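# Lift loaded sealant gun off hooks onto table

## Task

Remove the sealant gun, cartridge fitted, from its two hooks and set it down on the table top. It must end up resting on the table with the cartridge still inside, away from the rack and not leaning on any other object. It must never drop more than a few centimetres on the way. Declare that you are done when it is finished.

## Robot and tools

Robot: two arms, left_arm and right_arm, each ending in a two-finger gripper. Base positions (scene frame): left_arm at (+0.049, +0.319, 0) m, right_arm at (-0.035, -0.322, 0) m, both facing almost exactly along +x. A camera stand is fixed behind the arms. A loose object may occasionally get a small nudge from outside.

Frames: the scene frame has its origin on the table surface, halfway between the nominal arm bases; +x points out across the table, +z points up, and left_arm sits on the +y side (arm names do not match image left/right). Reported hand positions (metres) and end_effector_quat_wxyz are in this frame and may be wrong by a few centimetres, more at long reach. Offsets, however, are expressed along each gripper's own Hand target axes: gripper +z runs out along the fingers, and the fingers open and close along gripper y. end_effector_position is the point midway between the pads, roughly 1 cm short of the fingertips.

Row layout (shared by execute_actions and move): exactly 14 numbers, each in [-1, 1], always including both arms: dx, dy, dz, rx, ry, rz, opening for left_arm, then the same seven for right_arm. The six pose numbers are an offset, not a pose, measured from that arm's Hand target as it stood when the call began; 1.0 equals 0.6 m of travel or 180 degrees of turn, and rx, ry, rz form a single rotation vector. Opening is absolute: +1 fully open (0.094 m), -1 closed. For an arm you want left alone, put 0 in its six pose numbers and repeat its current opening command (a 0 opening is itself a command to half-close).

execute_actions(actions, cameras): actions is a list of actions; each action is a list of up to 15 rows, one row per 1/30 s step, with a short action repeating its final row to fill 15 steps. All rows in one action count from that action's starting Hand target, and every new action or call restarts from the current Hand target, so sending the same offset twice moves twice. Images return only if actions is empty or cameras names them. cameras: list of names, ["all"] or [].

move(target, speed, blend, opening_speed, grip_force, blocking, cameras): drives each gripper in a straight line toward target, which is one 14-number row or a list of up to 15 rows; every row in a list is still an offset from the same starting Hand targets. speed is path top speed in m/s, 0.002 to 4.3 (default 0.25), one value or one per target; rotation is capped at twice that in rad/s. Runs stop after 10 s even if short. blend (metres) rounds corners in a list; 0 means stop at each. opening_speed (per second on the -1..+1 scale, at least 0.2) makes fingers change gradually; use it when closing on something fragile. grip_force sets per-pad force in newtons, 10 to 50, one value or one per arm; it persists, and below 50 closing is slow. blocking=false returns after about 0.5 s while the move continues. The result adds a move: line giving the ending (done, off_target, moving, held, fault) and any limits (paced = pose clipped, held = steps withheld). done means at rest within 10 mm and 2 degrees; it says nothing about contact. Paths do not avoid obstacles or the other arm; avoid routing near an arm's own base, which can whip the elbow round.

wait(seconds): 0 to 3600, sends nothing new, lets a running move continue. stop(): brakes a running move. zoom_image(camera, region): enlarges [x0, y0, x1, y1] pixels (max 504 by 504) of the latest image from cam_head_left, cam_head_right, cam_high, cam_low, cam_left_wrist or cam_right_wrist (all 672x504). finished_scene(scene): ends the current scene, given its number; irreversible, call it only once the gun rests on the table.

Control notes: orientation commands are clipped to 40 degrees from the measured orientation each step. Hand target in results is the last commanded pose after clipping; grippers often stop a few cm short from friction or load, so send the remaining gap as a fresh offset. An arm blocked by contact keeps pushing until you command it back past where it is. Faster motion and targets deeper past contact mean harder hits.

Result lines: grip_measured is the measured finger opening on the command scale (reads slightly wide when empty, a few thousandths narrow when squeezing a hard part); the final Joint positions value is the opening in metres. Joint velocities may be omitted when all are just noise. Joint torques are raw drive outputs with offsets and noise; joints 3 and 4 wrap at ±28 N m. Tool commands shows current gripper commands. A MOTOR HOT line warns of heating (holding loads, stretched arms, pushing into unreachable poses); at 100 °C that arm goes limp for 30-60 s and drops anything held, so don't hold the gun outstretched for long. Joint ranges (rad): waist ±2.880, shoulder 0 to 3.142, elbow 0 to 3.019, wrist pitch -1.693 to 1.571, wrist yaw ±1.571, wrist roll ±2.094.

Avoid: dropping or releasing the gun while it moves, letting it fall off the table, slamming into the rack or table, arm-to-arm contact (including one gripper closing on the other's fingers), and straining the wrist camera cables. Lower the gun gently to the surface, open the gripper well above grip_measured to release, then withdraw.

Each tool is called after "Request:" as name([rows], argument=value, ...), one row to a line, values as JSON.

## Session

I'll start by looking at the scene.

Request:
execute_actions(actions=[])

Scene clock: 0.00 s.
left_arm: end_effector_position=(+0.3390, -0.0248, +0.2902) grip_measured=+1.000 end_effector_quat_wxyz=(+0.198, +0.228, +0.903, -0.306) | right_arm: end_effector_position=(+0.3348, -0.4963, +0.3659) grip_measured=+1.000 end_effector_quat_wxyz=(+0.498, +0.409, +0.575, -0.504)
Joint positions: left_arm=[-0.745 1.111 1.047 -0.826 0.333 -0.365 0.094] | right_arm=[-0.016 1.102 0.738 0.393 1.403 -0.201 0.094]
Joint velocities: within noise
Joint torques (N m): no reading
Heat: left arm: hottest elbow 33 °C; right arm: hottest wrist pitch 34 °C.
Hand target: left_arm +0.3431, -0.0286, +0.3020; +0.208, +0.230, +0.899, -0.311 | right_arm +0.3382, -0.4964, +0.3821; +0.510, +0.419, +0.565, -0.496
Tool commands: left_gripper/opening=+1.0 right_gripper/opening=+1.0

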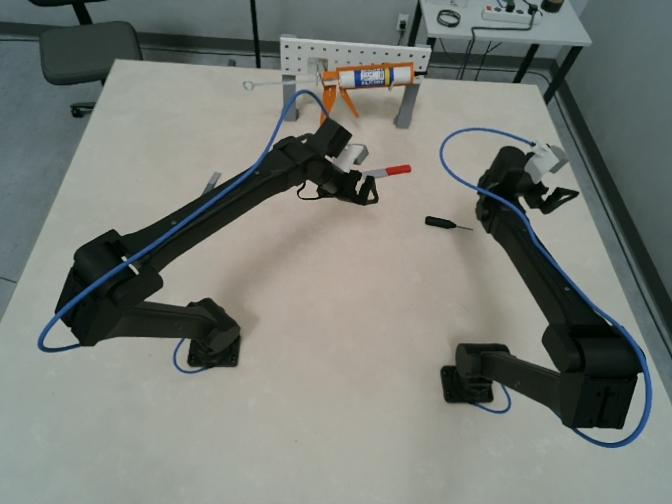

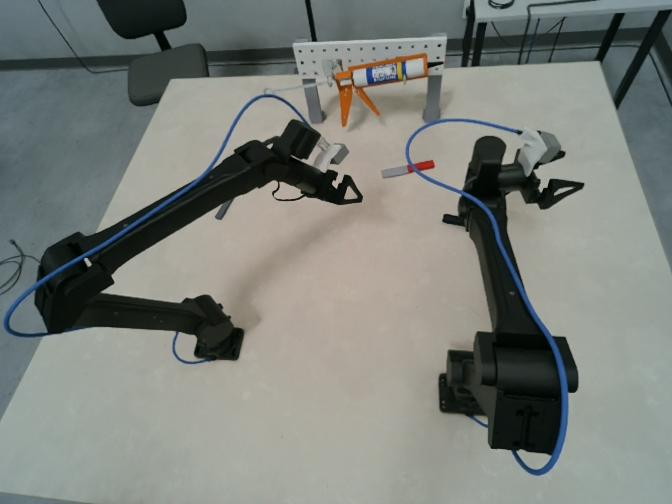

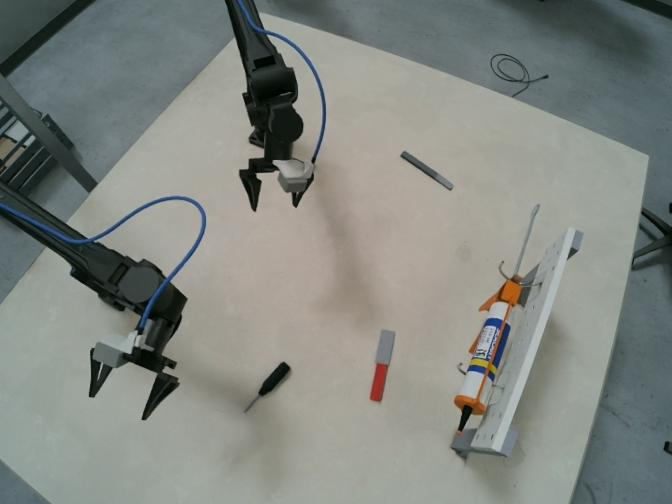

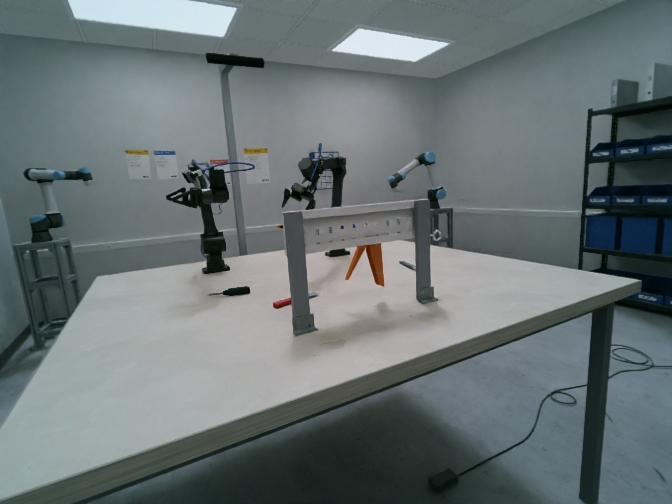

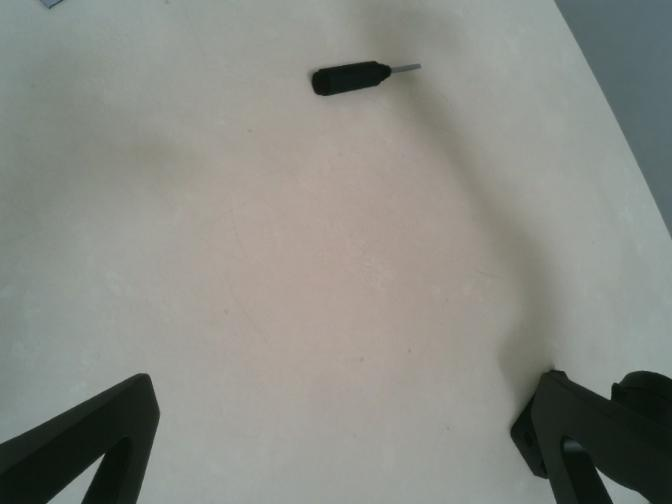

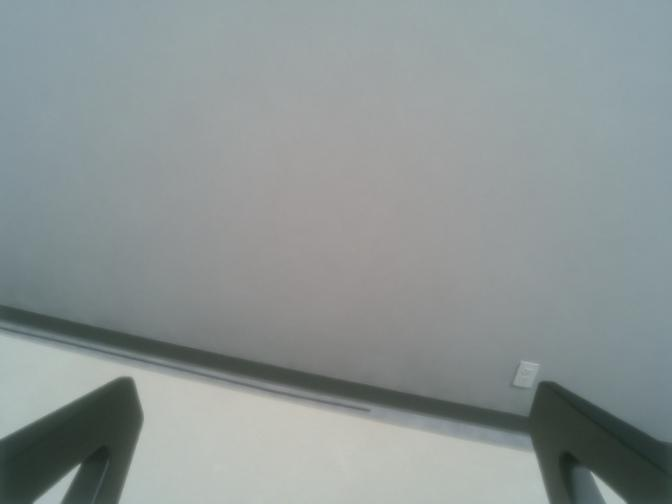

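Request:
zoom_image(camera="cam_high", region=[420, 190, 620, 470])

Request:
zoom_image(camera="cam_head_right", region=[230, 20, 480, 200])

Request:
zoom_image(camera="cam_head_left", region=[230, 20, 480, 200])

Request:
zoom_image(camera="cam_low", region=[260, 180, 460, 350])

Scaled by 1.800 from the camera's image (finer frame: 960x720).

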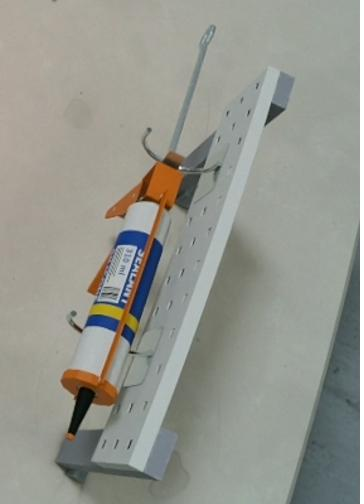

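Scaled by 2.016 from the camera's image (finer frame: 960x720).

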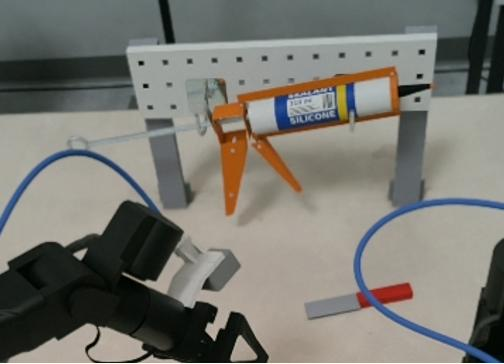

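Scaled by 2.016 from the camera's image (finer frame: 960x720).

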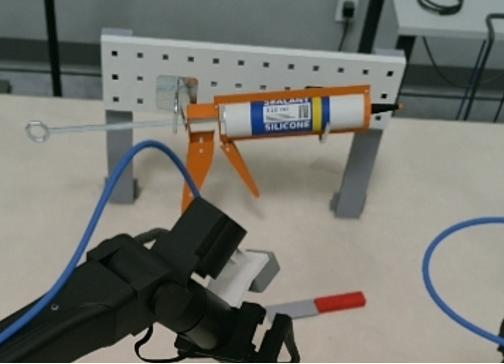

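Scaled by 2.520 from the camera's image (finer frame: 960x720).

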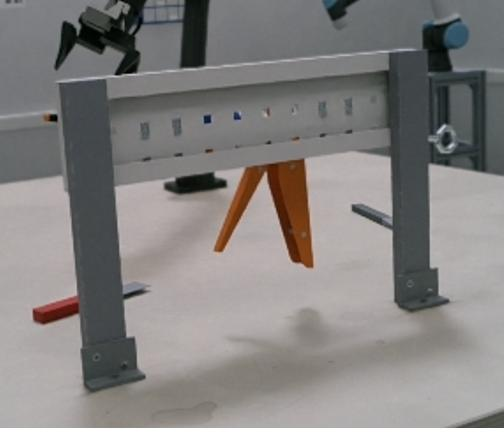

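Request:
zoom_image(camera="cam_head_right", region=[320, 40, 460, 140])

Request:
zoom_image(camera="cam_head_left", region=[300, 40, 440, 140])

Request:
zoom_image(camera="cam_high", region=[440, 240, 580, 450])

Scaled by 3.600 from the camera's image (finer frame: 960x720).

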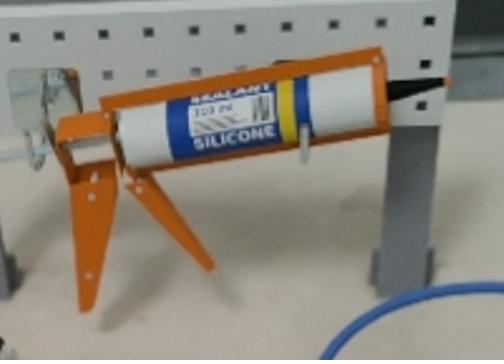

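Scaled by 3.600 from the camera's image (finer frame: 960x720).

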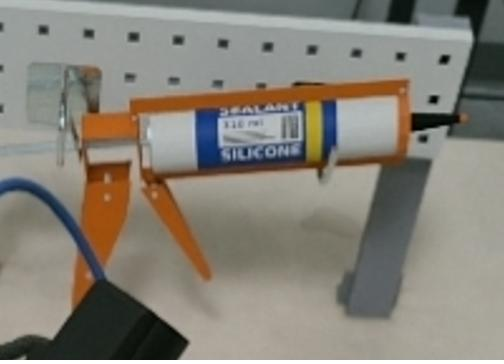

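Scaled by 2.400 from the camera's image (finer frame: 960x720).

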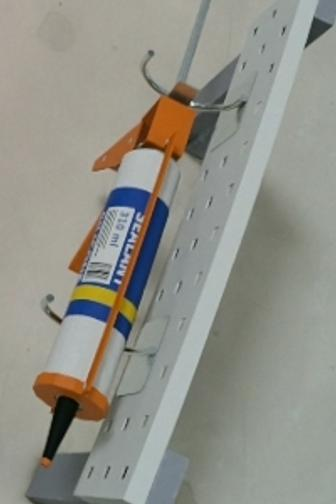

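Request:
zoom_image(camera="cam_head_left", region=[160, 280, 520, 440])

Request:
zoom_image(camera="cam_head_right", region=[160, 280, 520, 440])

Request:
zoom_image(camera="cam_head_left", region=[290, 110, 610, 250])

Request:
zoom_image(camera="cam_head_right", region=[290, 110, 610, 250])

Scaled by 1.400 from the camera's image (finer frame: 960x720).

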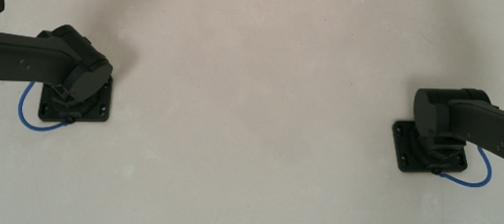

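Scaled by 1.400 from the camera's image (finer frame: 960x720).

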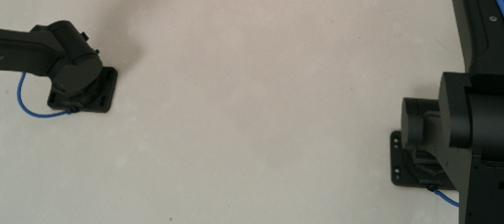

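Scaled by 1.575 from the camera's image (finer frame: 960x720).

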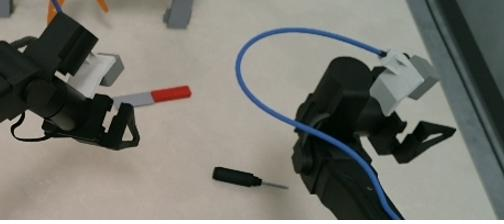

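Scaled by 1.575 from the camera's image (finer frame: 960x720).

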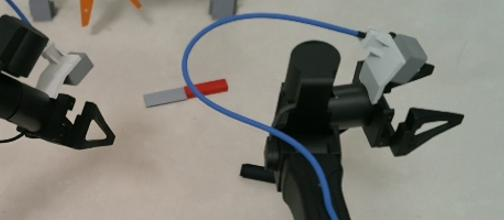

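Request:
zoom_image(camera="cam_head_left", region=[300, 120, 420, 220])

Request:
zoom_image(camera="cam_head_left", region=[480, 130, 600, 230])

Request:
zoom_image(camera="cam_head_right", region=[280, 120, 400, 220])

Request:
zoom_image(camera="cam_head_right", region=[480, 120, 600, 220])

Scaled by 4.200 from the camera's image (finer frame: 960x720).

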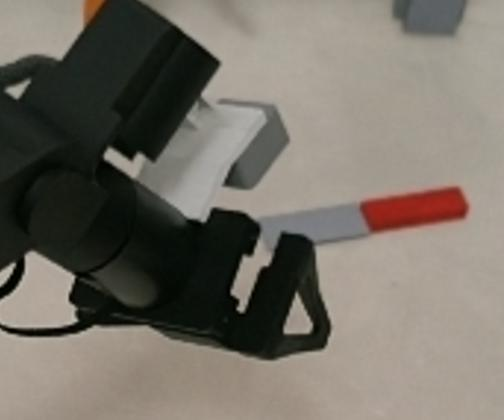

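Scaled by 4.200 from the camera's image (finer frame: 960x720).

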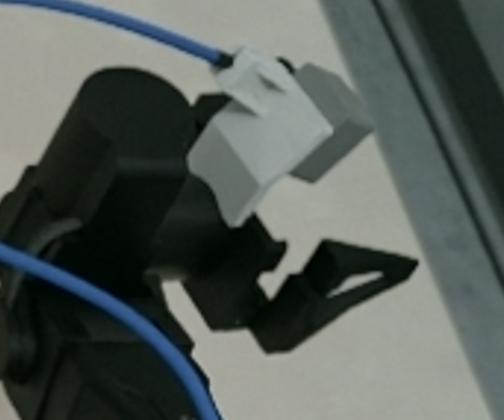

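Scaled by 4.200 from the camera's image (finer frame: 960x720).

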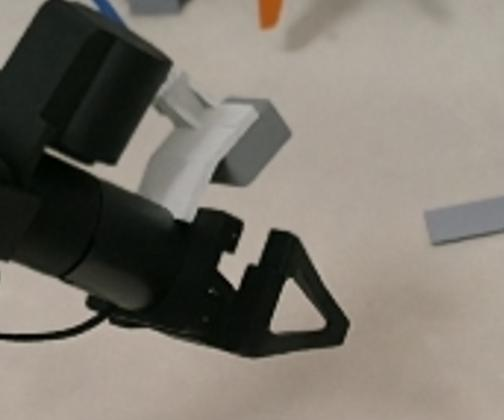

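Scaled by 4.200 from the camera's image (finer frame: 960x720).

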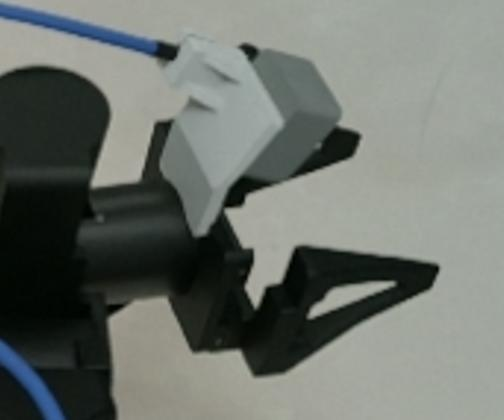

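Request:
move(target=[-0.398, 0.191, 0.162, 0.0558, -0.4562, -0.3793, 1.0, 0, 0, 0, 0, 0, 0, 1.0], speed=0.3, cameras=["all"])

Scene clock: 352.50 s.
left_arm: end_effector_position=(+0.6149, -0.0650, +0.2941) grip_measured=+1.000 end_effector_quat_wxyz=(+0.504, -0.500, +0.511, -0.485) | right_arm: end_effector_position=(+0.3348, -0.4963, +0.3659) grip_measured=+1.000 end_effector_quat_wxyz=(+0.498, +0.409, +0.575, -0.504)
Joint positions: left_arm=[-0.779 1.723 1.19 0.502 -0.784 -1.563 0.094] | right_arm=[-0.016 1.102 0.738 0.393 1.403 -0.201 0.094]
Joint torques (N m): left_arm=[0.5 -12.81 12.3 2.45 -0.1 0.07] | right_arm=[-1.44 -5.95 10.62 2.07 0.03 0.03]
Heat: left arm: hottest elbow 45 °C; right arm: hottest elbow 42 °C.
Hand target: left_arm +0.6207, -0.0795, +0.3020; +0.500, -0.501, +0.499, -0.500 | right_arm +0.3382, -0.4964, +0.3821; +0.510, +0.419, +0.565, -0.496
Off the commanded pose: left_arm 0.018 m, 2 deg | right_arm 0.017 m, 2 deg.
move: off_target (left_arm)

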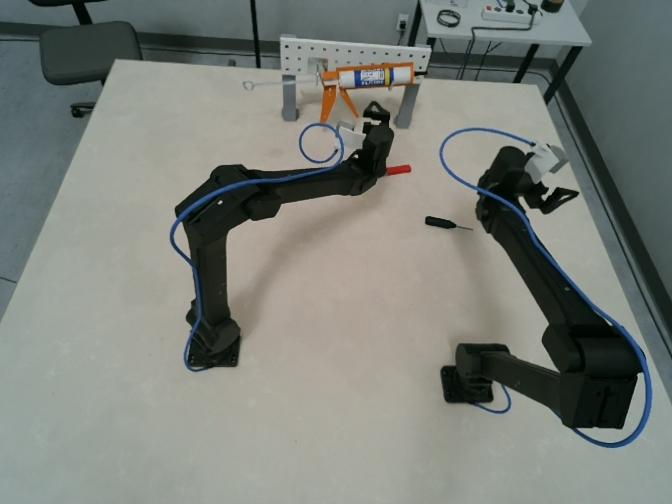

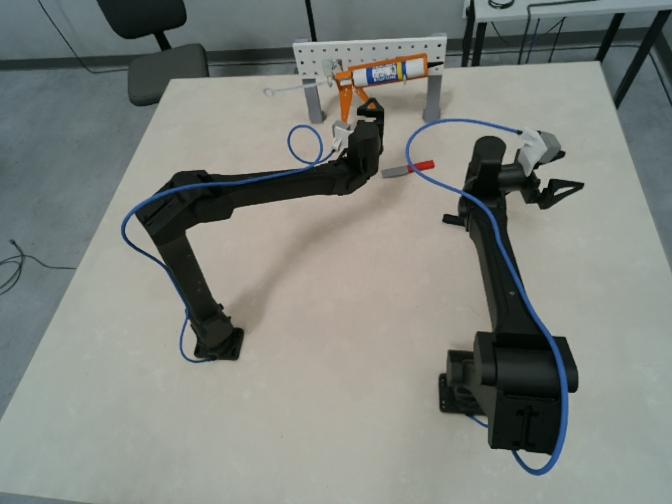

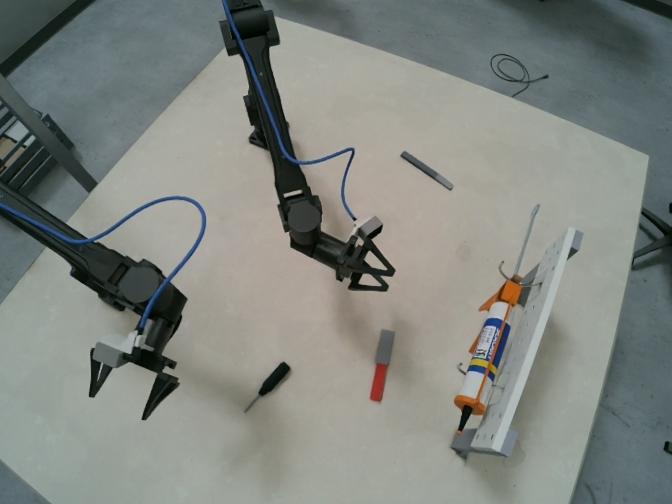

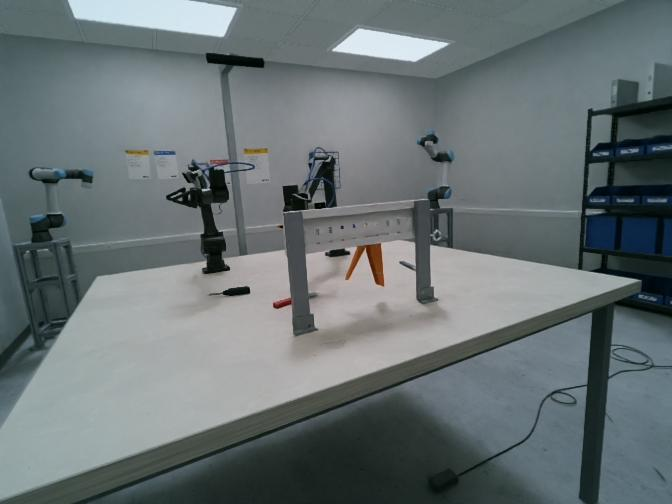

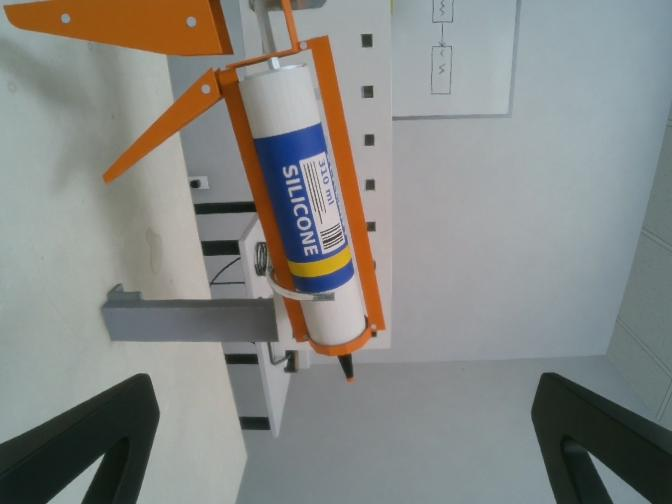

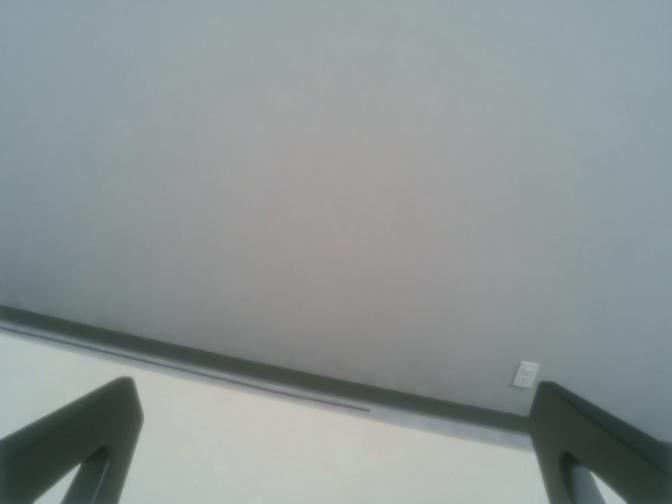

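Request:
zoom_image(camera="cam_left_wrist", region=[0, 0, 504, 400])

Request:
zoom_image(camera="cam_left_wrist", region=[160, 0, 420, 195])

Request:
zoom_image(camera="cam_left_wrist", region=[180, 200, 440, 395])

Scaled by 1.000.

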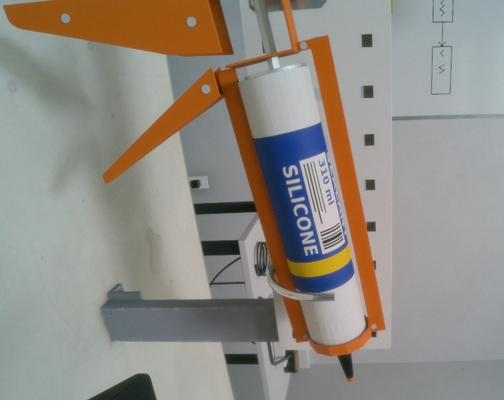

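Scaled by 1.938 from the camera's image (finer frame: 960x720).

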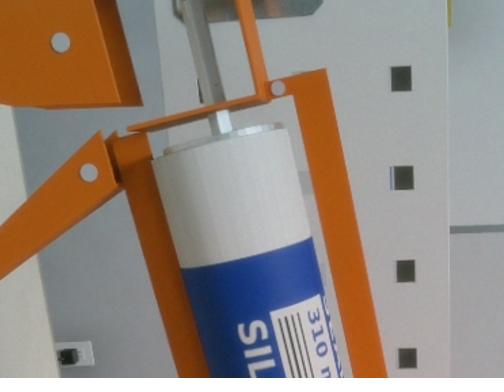

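Scaled by 1.938 from the camera's image (finer frame: 960x720).

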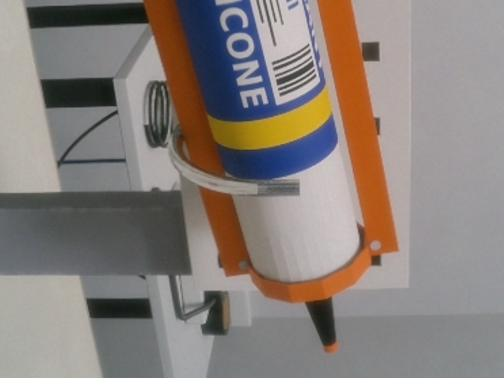

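Request:
zoom_image(camera="cam_head_left", region=[310, 50, 430, 150])

Request:
zoom_image(camera="cam_head_right", region=[310, 50, 430, 150])

Request:
zoom_image(camera="cam_high", region=[320, 200, 580, 460])

Request:
zoom_image(camera="cam_low", region=[260, 140, 460, 300])

Scaled by 4.200 from the camera's image (finer frame: 960x720).

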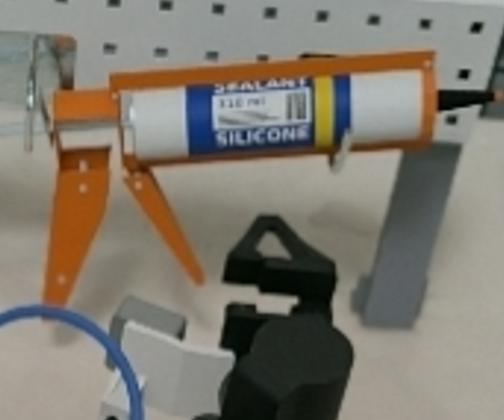

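Scaled by 4.200 from the camera's image (finer frame: 960x720).

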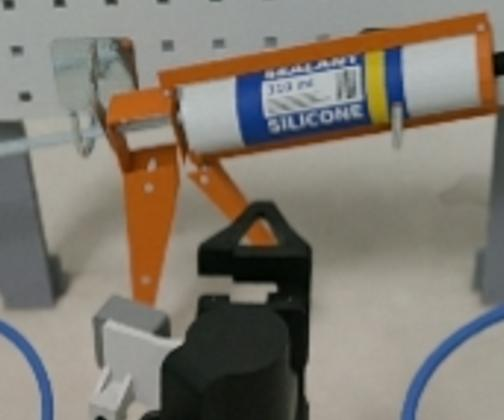

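Scaled by 1.938 from the camera's image (finer frame: 960x720).

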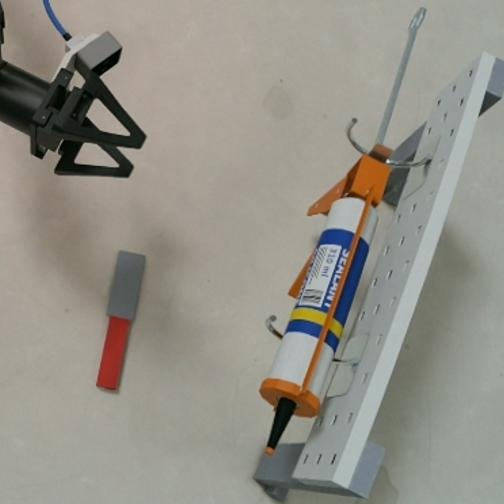

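Scaled by 2.520 from the camera's image (finer frame: 960x720).

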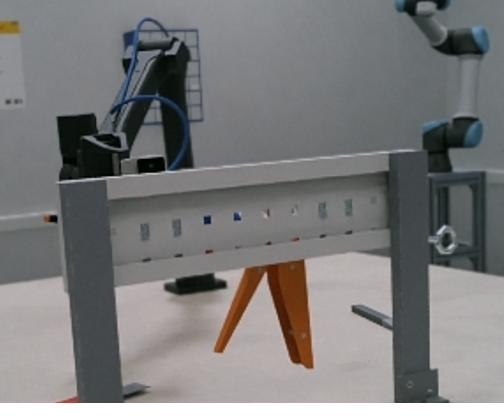

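Request:
move(target=[-0.0083, 0.0400, 0.1888, 0.0080, -0.0115, -0.0523, 1.0, 0, 0, 0, 0, 0, 0, 1.0], speed=0.2, cameras=["cam_head_left", "cam_head_right", "cam_high", "cam_left_wrist"])

Scene clock: 689.50 s.
left_arm: end_effector_position=(+0.7269, -0.0634, +0.2763) grip_measured=+1.000 end_effector_quat_wxyz=(-0.476, +0.542, -0.446, +0.530) | right_arm: end_effector_position=(+0.3348, -0.4963, +0.3659) grip_measured=+1.000 end_effector_quat_wxyz=(+0.498, +0.409, +0.575, -0.504)
Joint positions: left_arm=[-0.66 1.959 1.459 0.519 -0.702 -1.709 0.094] | right_arm=[-0.016 1.102 0.738 0.393 1.403 -0.201 0.094]
Joint torques (N m): left_arm=[0.79 -16.44 12.45 1.63 0.04 0.06] | right_arm=[-1.14 -5.54 10.77 2.02 0.01 0]
Heat: left arm: hottest elbow 46 °C; right arm: hottest elbow 44 °C.
Hand target: left_arm +0.7340, -0.0744, +0.2784; -0.473, +0.543, -0.441, +0.537 | right_arm +0.3382, -0.4964, +0.3821; +0.510, +0.419, +0.565, -0.496
Off the commanded pose: left_arm 0.013 m, 1 deg | right_arm 0.017 m, 2 deg.
move: off_target (left_arm)

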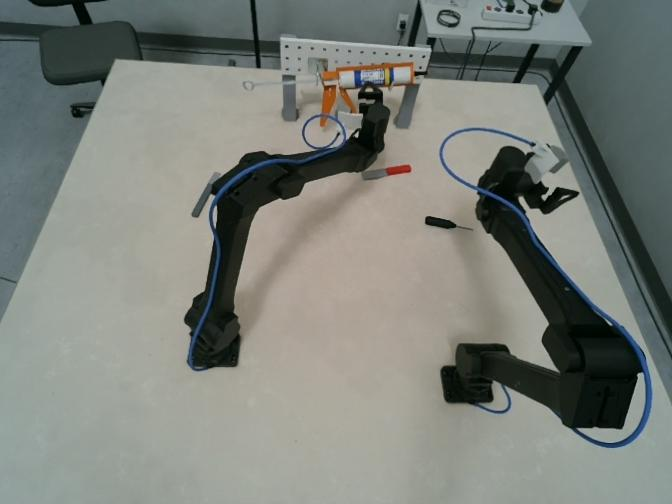

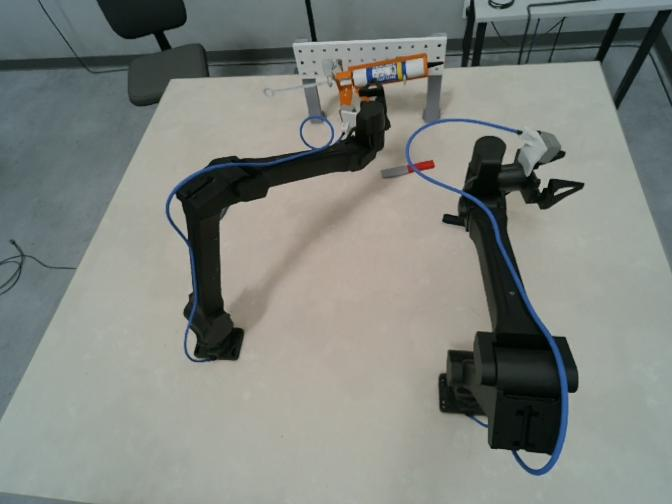

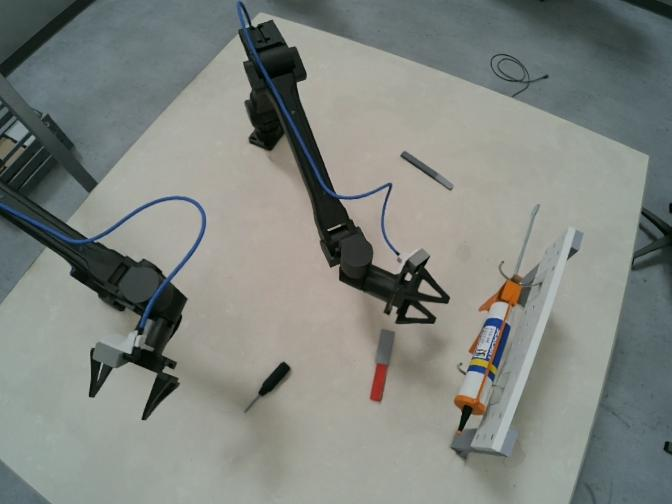

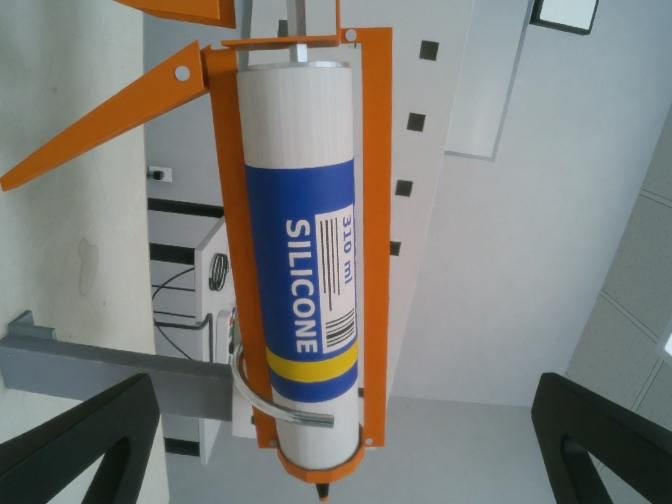

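Request:
zoom_image(camera="cam_left_wrist", region=[120, 0, 620, 500])

Request:
zoom_image(camera="cam_high", region=[360, 200, 600, 460])

Request:
zoom_image(camera="cam_head_left", region=[310, 50, 430, 150])

Request:
zoom_image(camera="cam_head_right", region=[310, 50, 430, 150])

Scaled by 1.008 from the camera's image (finer frame: 960x720).

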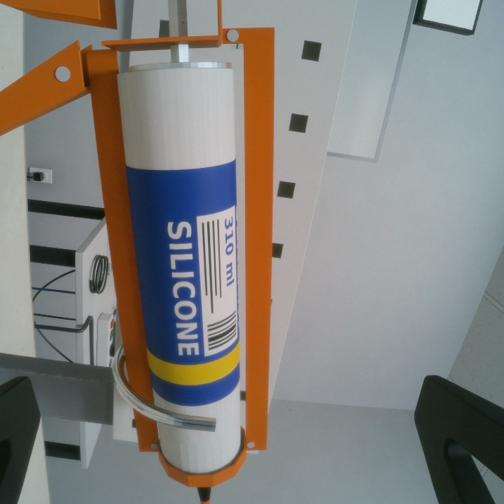

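Scaled by 1.938 from the camera's image (finer frame: 960x720).

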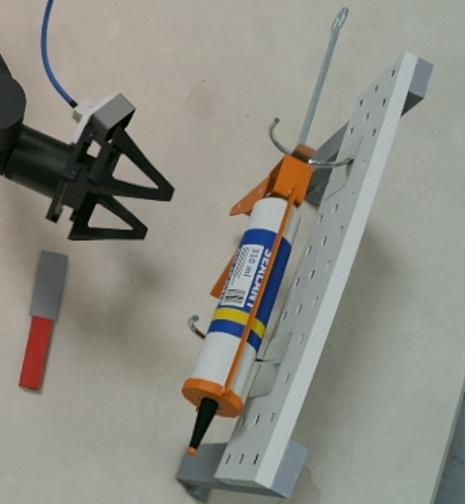

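Scaled by 4.200 from the camera's image (finer frame: 960x720).

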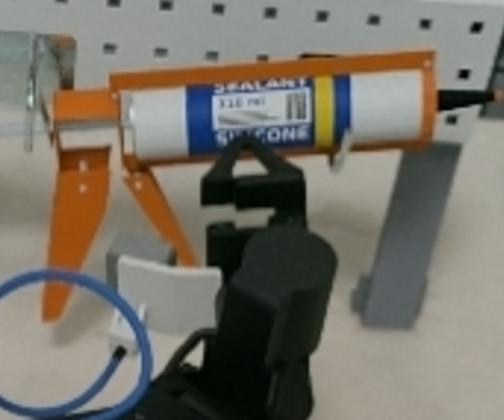

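Scaled by 4.200 from the camera's image (finer frame: 960x720).

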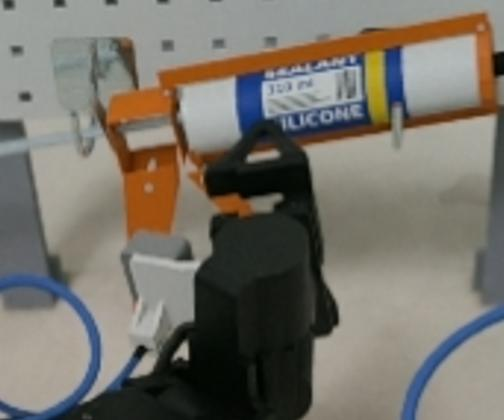

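Request:
zoom_image(camera="cam_left_wrist", region=[190, 0, 410, 165])

Request:
zoom_image(camera="cam_left_wrist", region=[200, 340, 420, 504])

Request:
zoom_image(camera="cam_high", region=[440, 250, 560, 450])

Scaled by 2.291 from the camera's image (finer frame: 960x720).

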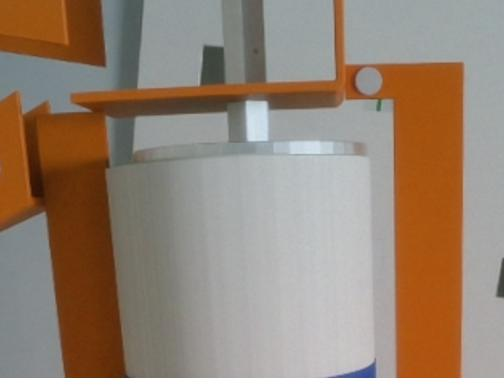

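Scaled by 2.291 from the camera's image (finer frame: 960x720).

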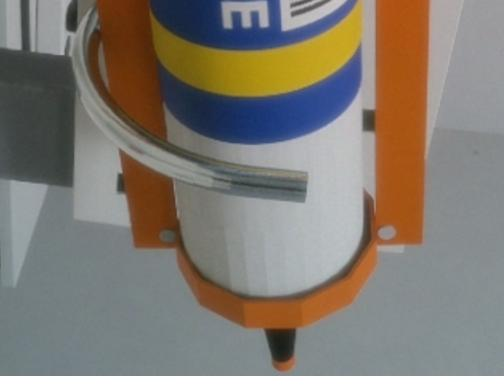

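Scaled by 2.520 from the camera's image (finer frame: 960x720).

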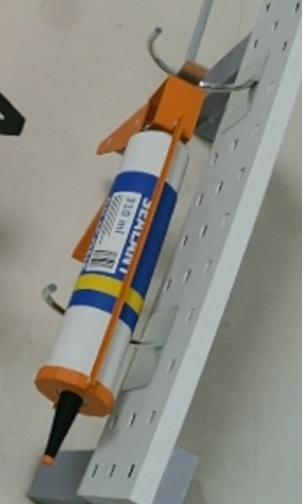

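Request:
move(target=[-0.0083, 0.0242, 0.0833, 0, 0, -0.0064, 1.0, 0, 0, 0, 0, 0, 0, 1.0], speed=0.12, cameras=["cam_high", "cam_left_wrist"])

Scene clock: 847.77 s.
left_arm: end_effector_position=(+0.7742, -0.0631, +0.2690) grip_measured=+1.000 end_effector_quat_wxyz=(-0.470, +0.544, -0.437, +0.541) | right_arm: end_effector_position=(+0.3348, -0.4963, +0.3659) grip_measured=+1.000 end_effector_quat_wxyz=(+0.498, +0.409, +0.575, -0.504)
Joint positions: left_arm=[-0.616 2.058 1.593 0.498 -0.653 -1.73 0.094] | right_arm=[-0.016 1.102 0.738 0.393 1.403 -0.201 0.094]
Joint torques (N m): left_arm=[1.32 -17.44 12.64 1.24 0.07 0.07] | right_arm=[-1.38 -5.6 10.8 2.02 0.04 0.01]
Heat: left arm: hottest elbow 48 °C; right arm: hottest elbow 45 °C.
Hand target: left_arm +0.7842, -0.0698, +0.2642; -0.467, +0.547, -0.435, +0.541 | right_arm +0.3382, -0.4964, +0.3821; +0.510, +0.419, +0.565, -0.496
Off the commanded pose: left_arm 0.013 m, 0 deg | right_arm 0.017 m, 2 deg.
move: off_target (left_arm)

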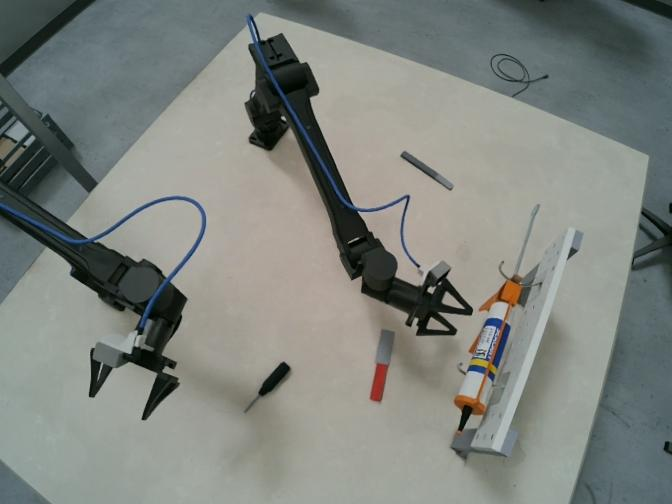

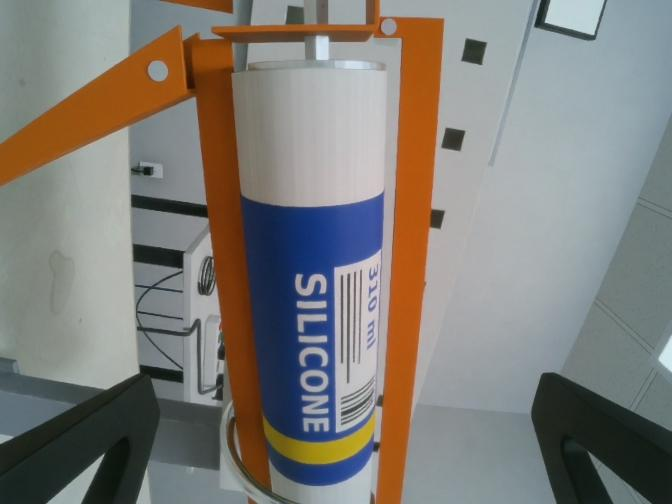

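Request:
move(target=[0, 0.02, 0.0667, 0, 0, 0, 1.0, 0, 0, 0, 0, 0, 0, 1.0], speed=0.1, cameras=["cam_high", "cam_left_wrist"])

Scene clock: 867.03 s.
left_arm: end_effector_position=(+0.8130, -0.0673, +0.2608) grip_measured=+1.000 end_effector_quat_wxyz=(-0.469, +0.543, -0.437, +0.543) | right_arm: end_effector_position=(+0.3348, -0.4963, +0.3659) grip_measured=+1.000 end_effector_quat_wxyz=(+0.498, +0.409, +0.575, -0.504)
Joint positions: left_arm=[-0.589 2.15 1.728 0.457 -0.621 -1.732 0.094] | right_arm=[-0.016 1.102 0.738 0.393 1.403 -0.201 0.094]
Joint torques (N m): left_arm=[1.67 -18.43 12.9 1.25 0.07 0.06] | right_arm=[-1.2 -5.42 10.77 2 0.03 0.03]
Heat: left arm: hottest elbow 49 °C; right arm: hottest elbow 45 °C.
Hand target: left_arm +0.8245, -0.0705, +0.2532; -0.467, +0.547, -0.435, +0.541 | right_arm +0.3382, -0.4964, +0.3821; +0.510, +0.419, +0.565, -0.496
Off the commanded pose: left_arm 0.014 m, 1 deg | right_arm 0.017 m, 2 deg.
move: off_target (left_arm)

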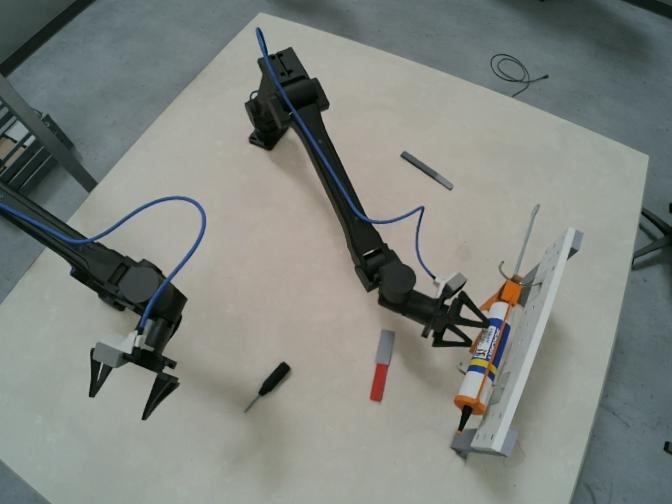

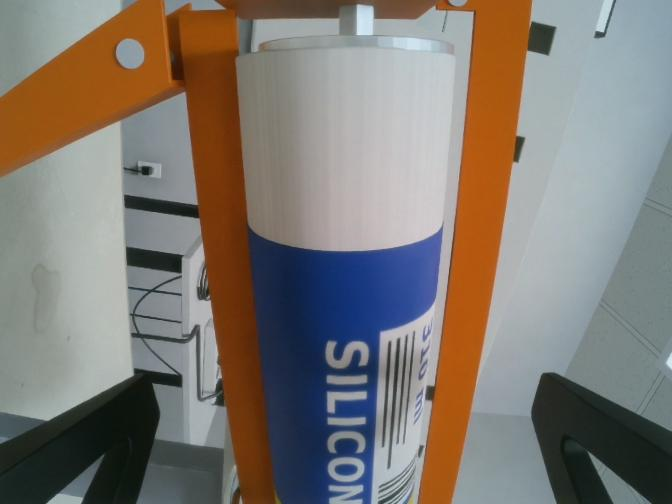

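Request:
zoom_image(camera="cam_left_wrist", region=[120, 200, 600, 504])

Request:
zoom_image(camera="cam_high", region=[400, 240, 580, 440])

Scaled by 1.050 from the camera's image (finer frame: 960x720).

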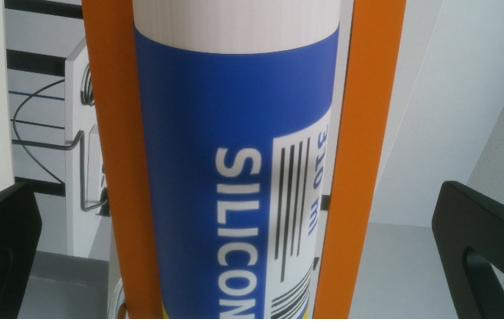

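Scaled by 2.520 from the camera's image (finer frame: 960x720).

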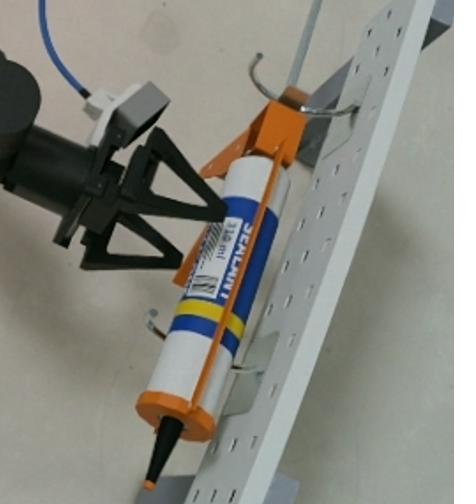

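Request:
move(target=[0, -0.002, 0.0683, 0, 0, 0, 1.0, 0, 0, 0, 0, 0, 0, 1.0], speed=0.08, cameras=["all"])

Scene clock: 889.23 s.
left_arm: end_effector_position=(+0.8535, -0.0657, +0.2673) grip_measured=+1.000 end_effector_quat_wxyz=(-0.469, +0.542, -0.436, +0.544) | right_arm: end_effector_position=(+0.3348, -0.4963, +0.3659) grip_measured=+1.000 end_effector_quat_wxyz=(+0.498, +0.409, +0.575, -0.504)
Joint positions: left_arm=[-0.557 2.232 1.889 0.381 -0.589 -1.732 0.094] | right_arm=[-0.016 1.102 0.738 0.393 1.403 -0.201 0.094]
Joint torques (N m): left_arm=[1.67 -19.43 13.31 1.26 0.07 0.05] | right_arm=[-1.44 -5.6 10.74 2.09 0.05 0.02]
Heat: left arm: hottest elbow 49 °C; right arm: hottest elbow 45 °C.
Hand target: left_arm +0.8653, -0.0689, +0.2555; -0.467, +0.547, -0.435, +0.542 | right_arm +0.3382, -0.4964, +0.3821; +0.510, +0.419, +0.565, -0.496
Off the commanded pose: left_arm 0.017 m, 1 deg | right_arm 0.017 m, 2 deg.
move: off_target (left_arm)

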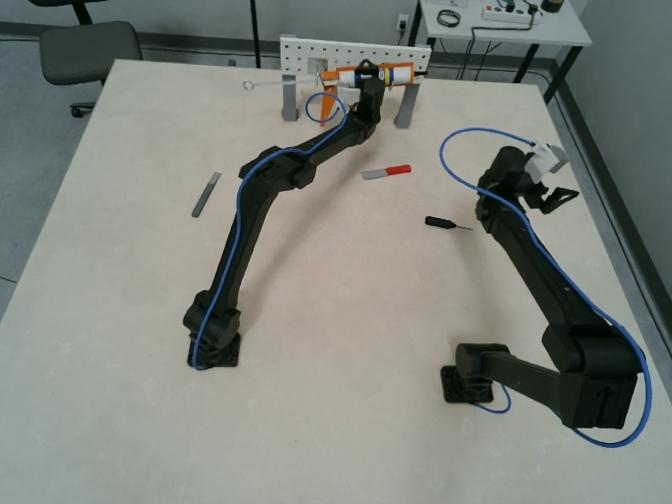

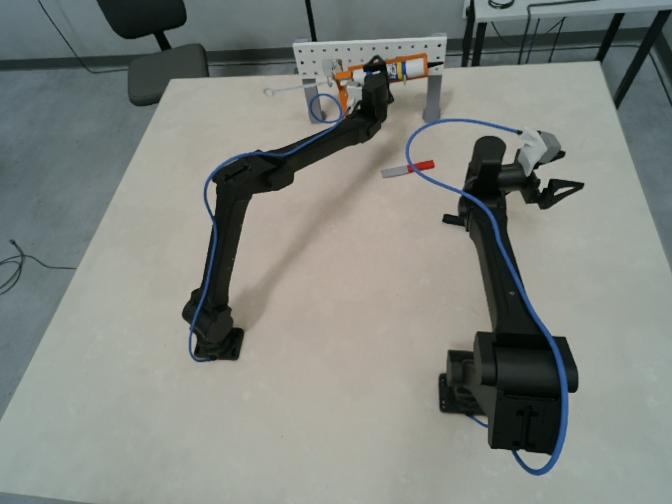

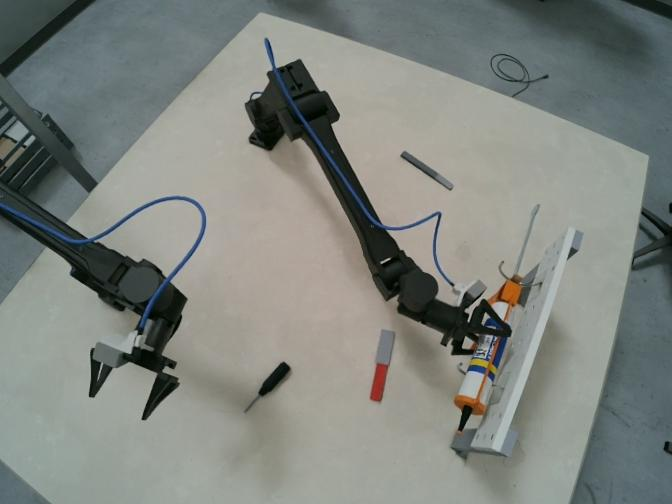

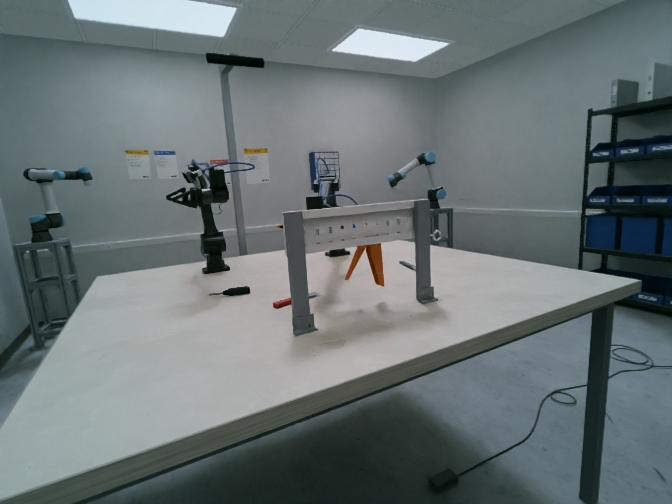

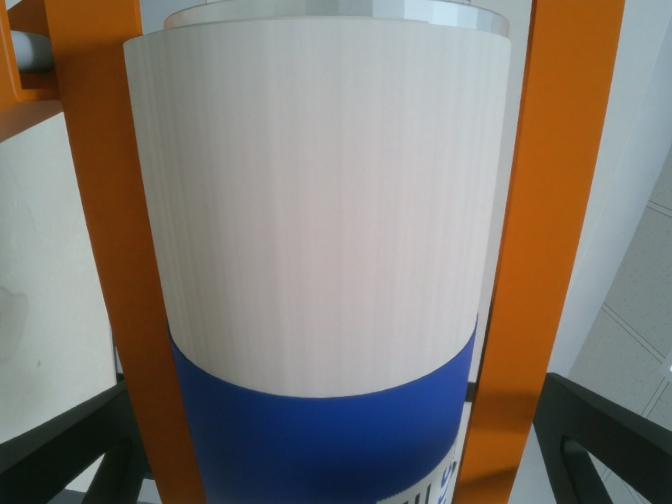

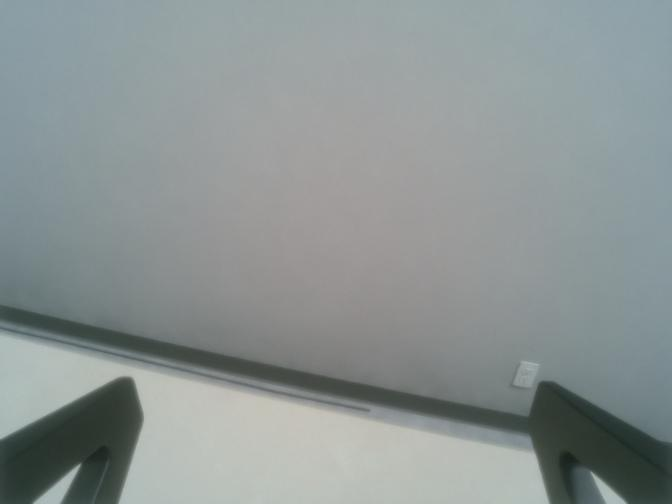

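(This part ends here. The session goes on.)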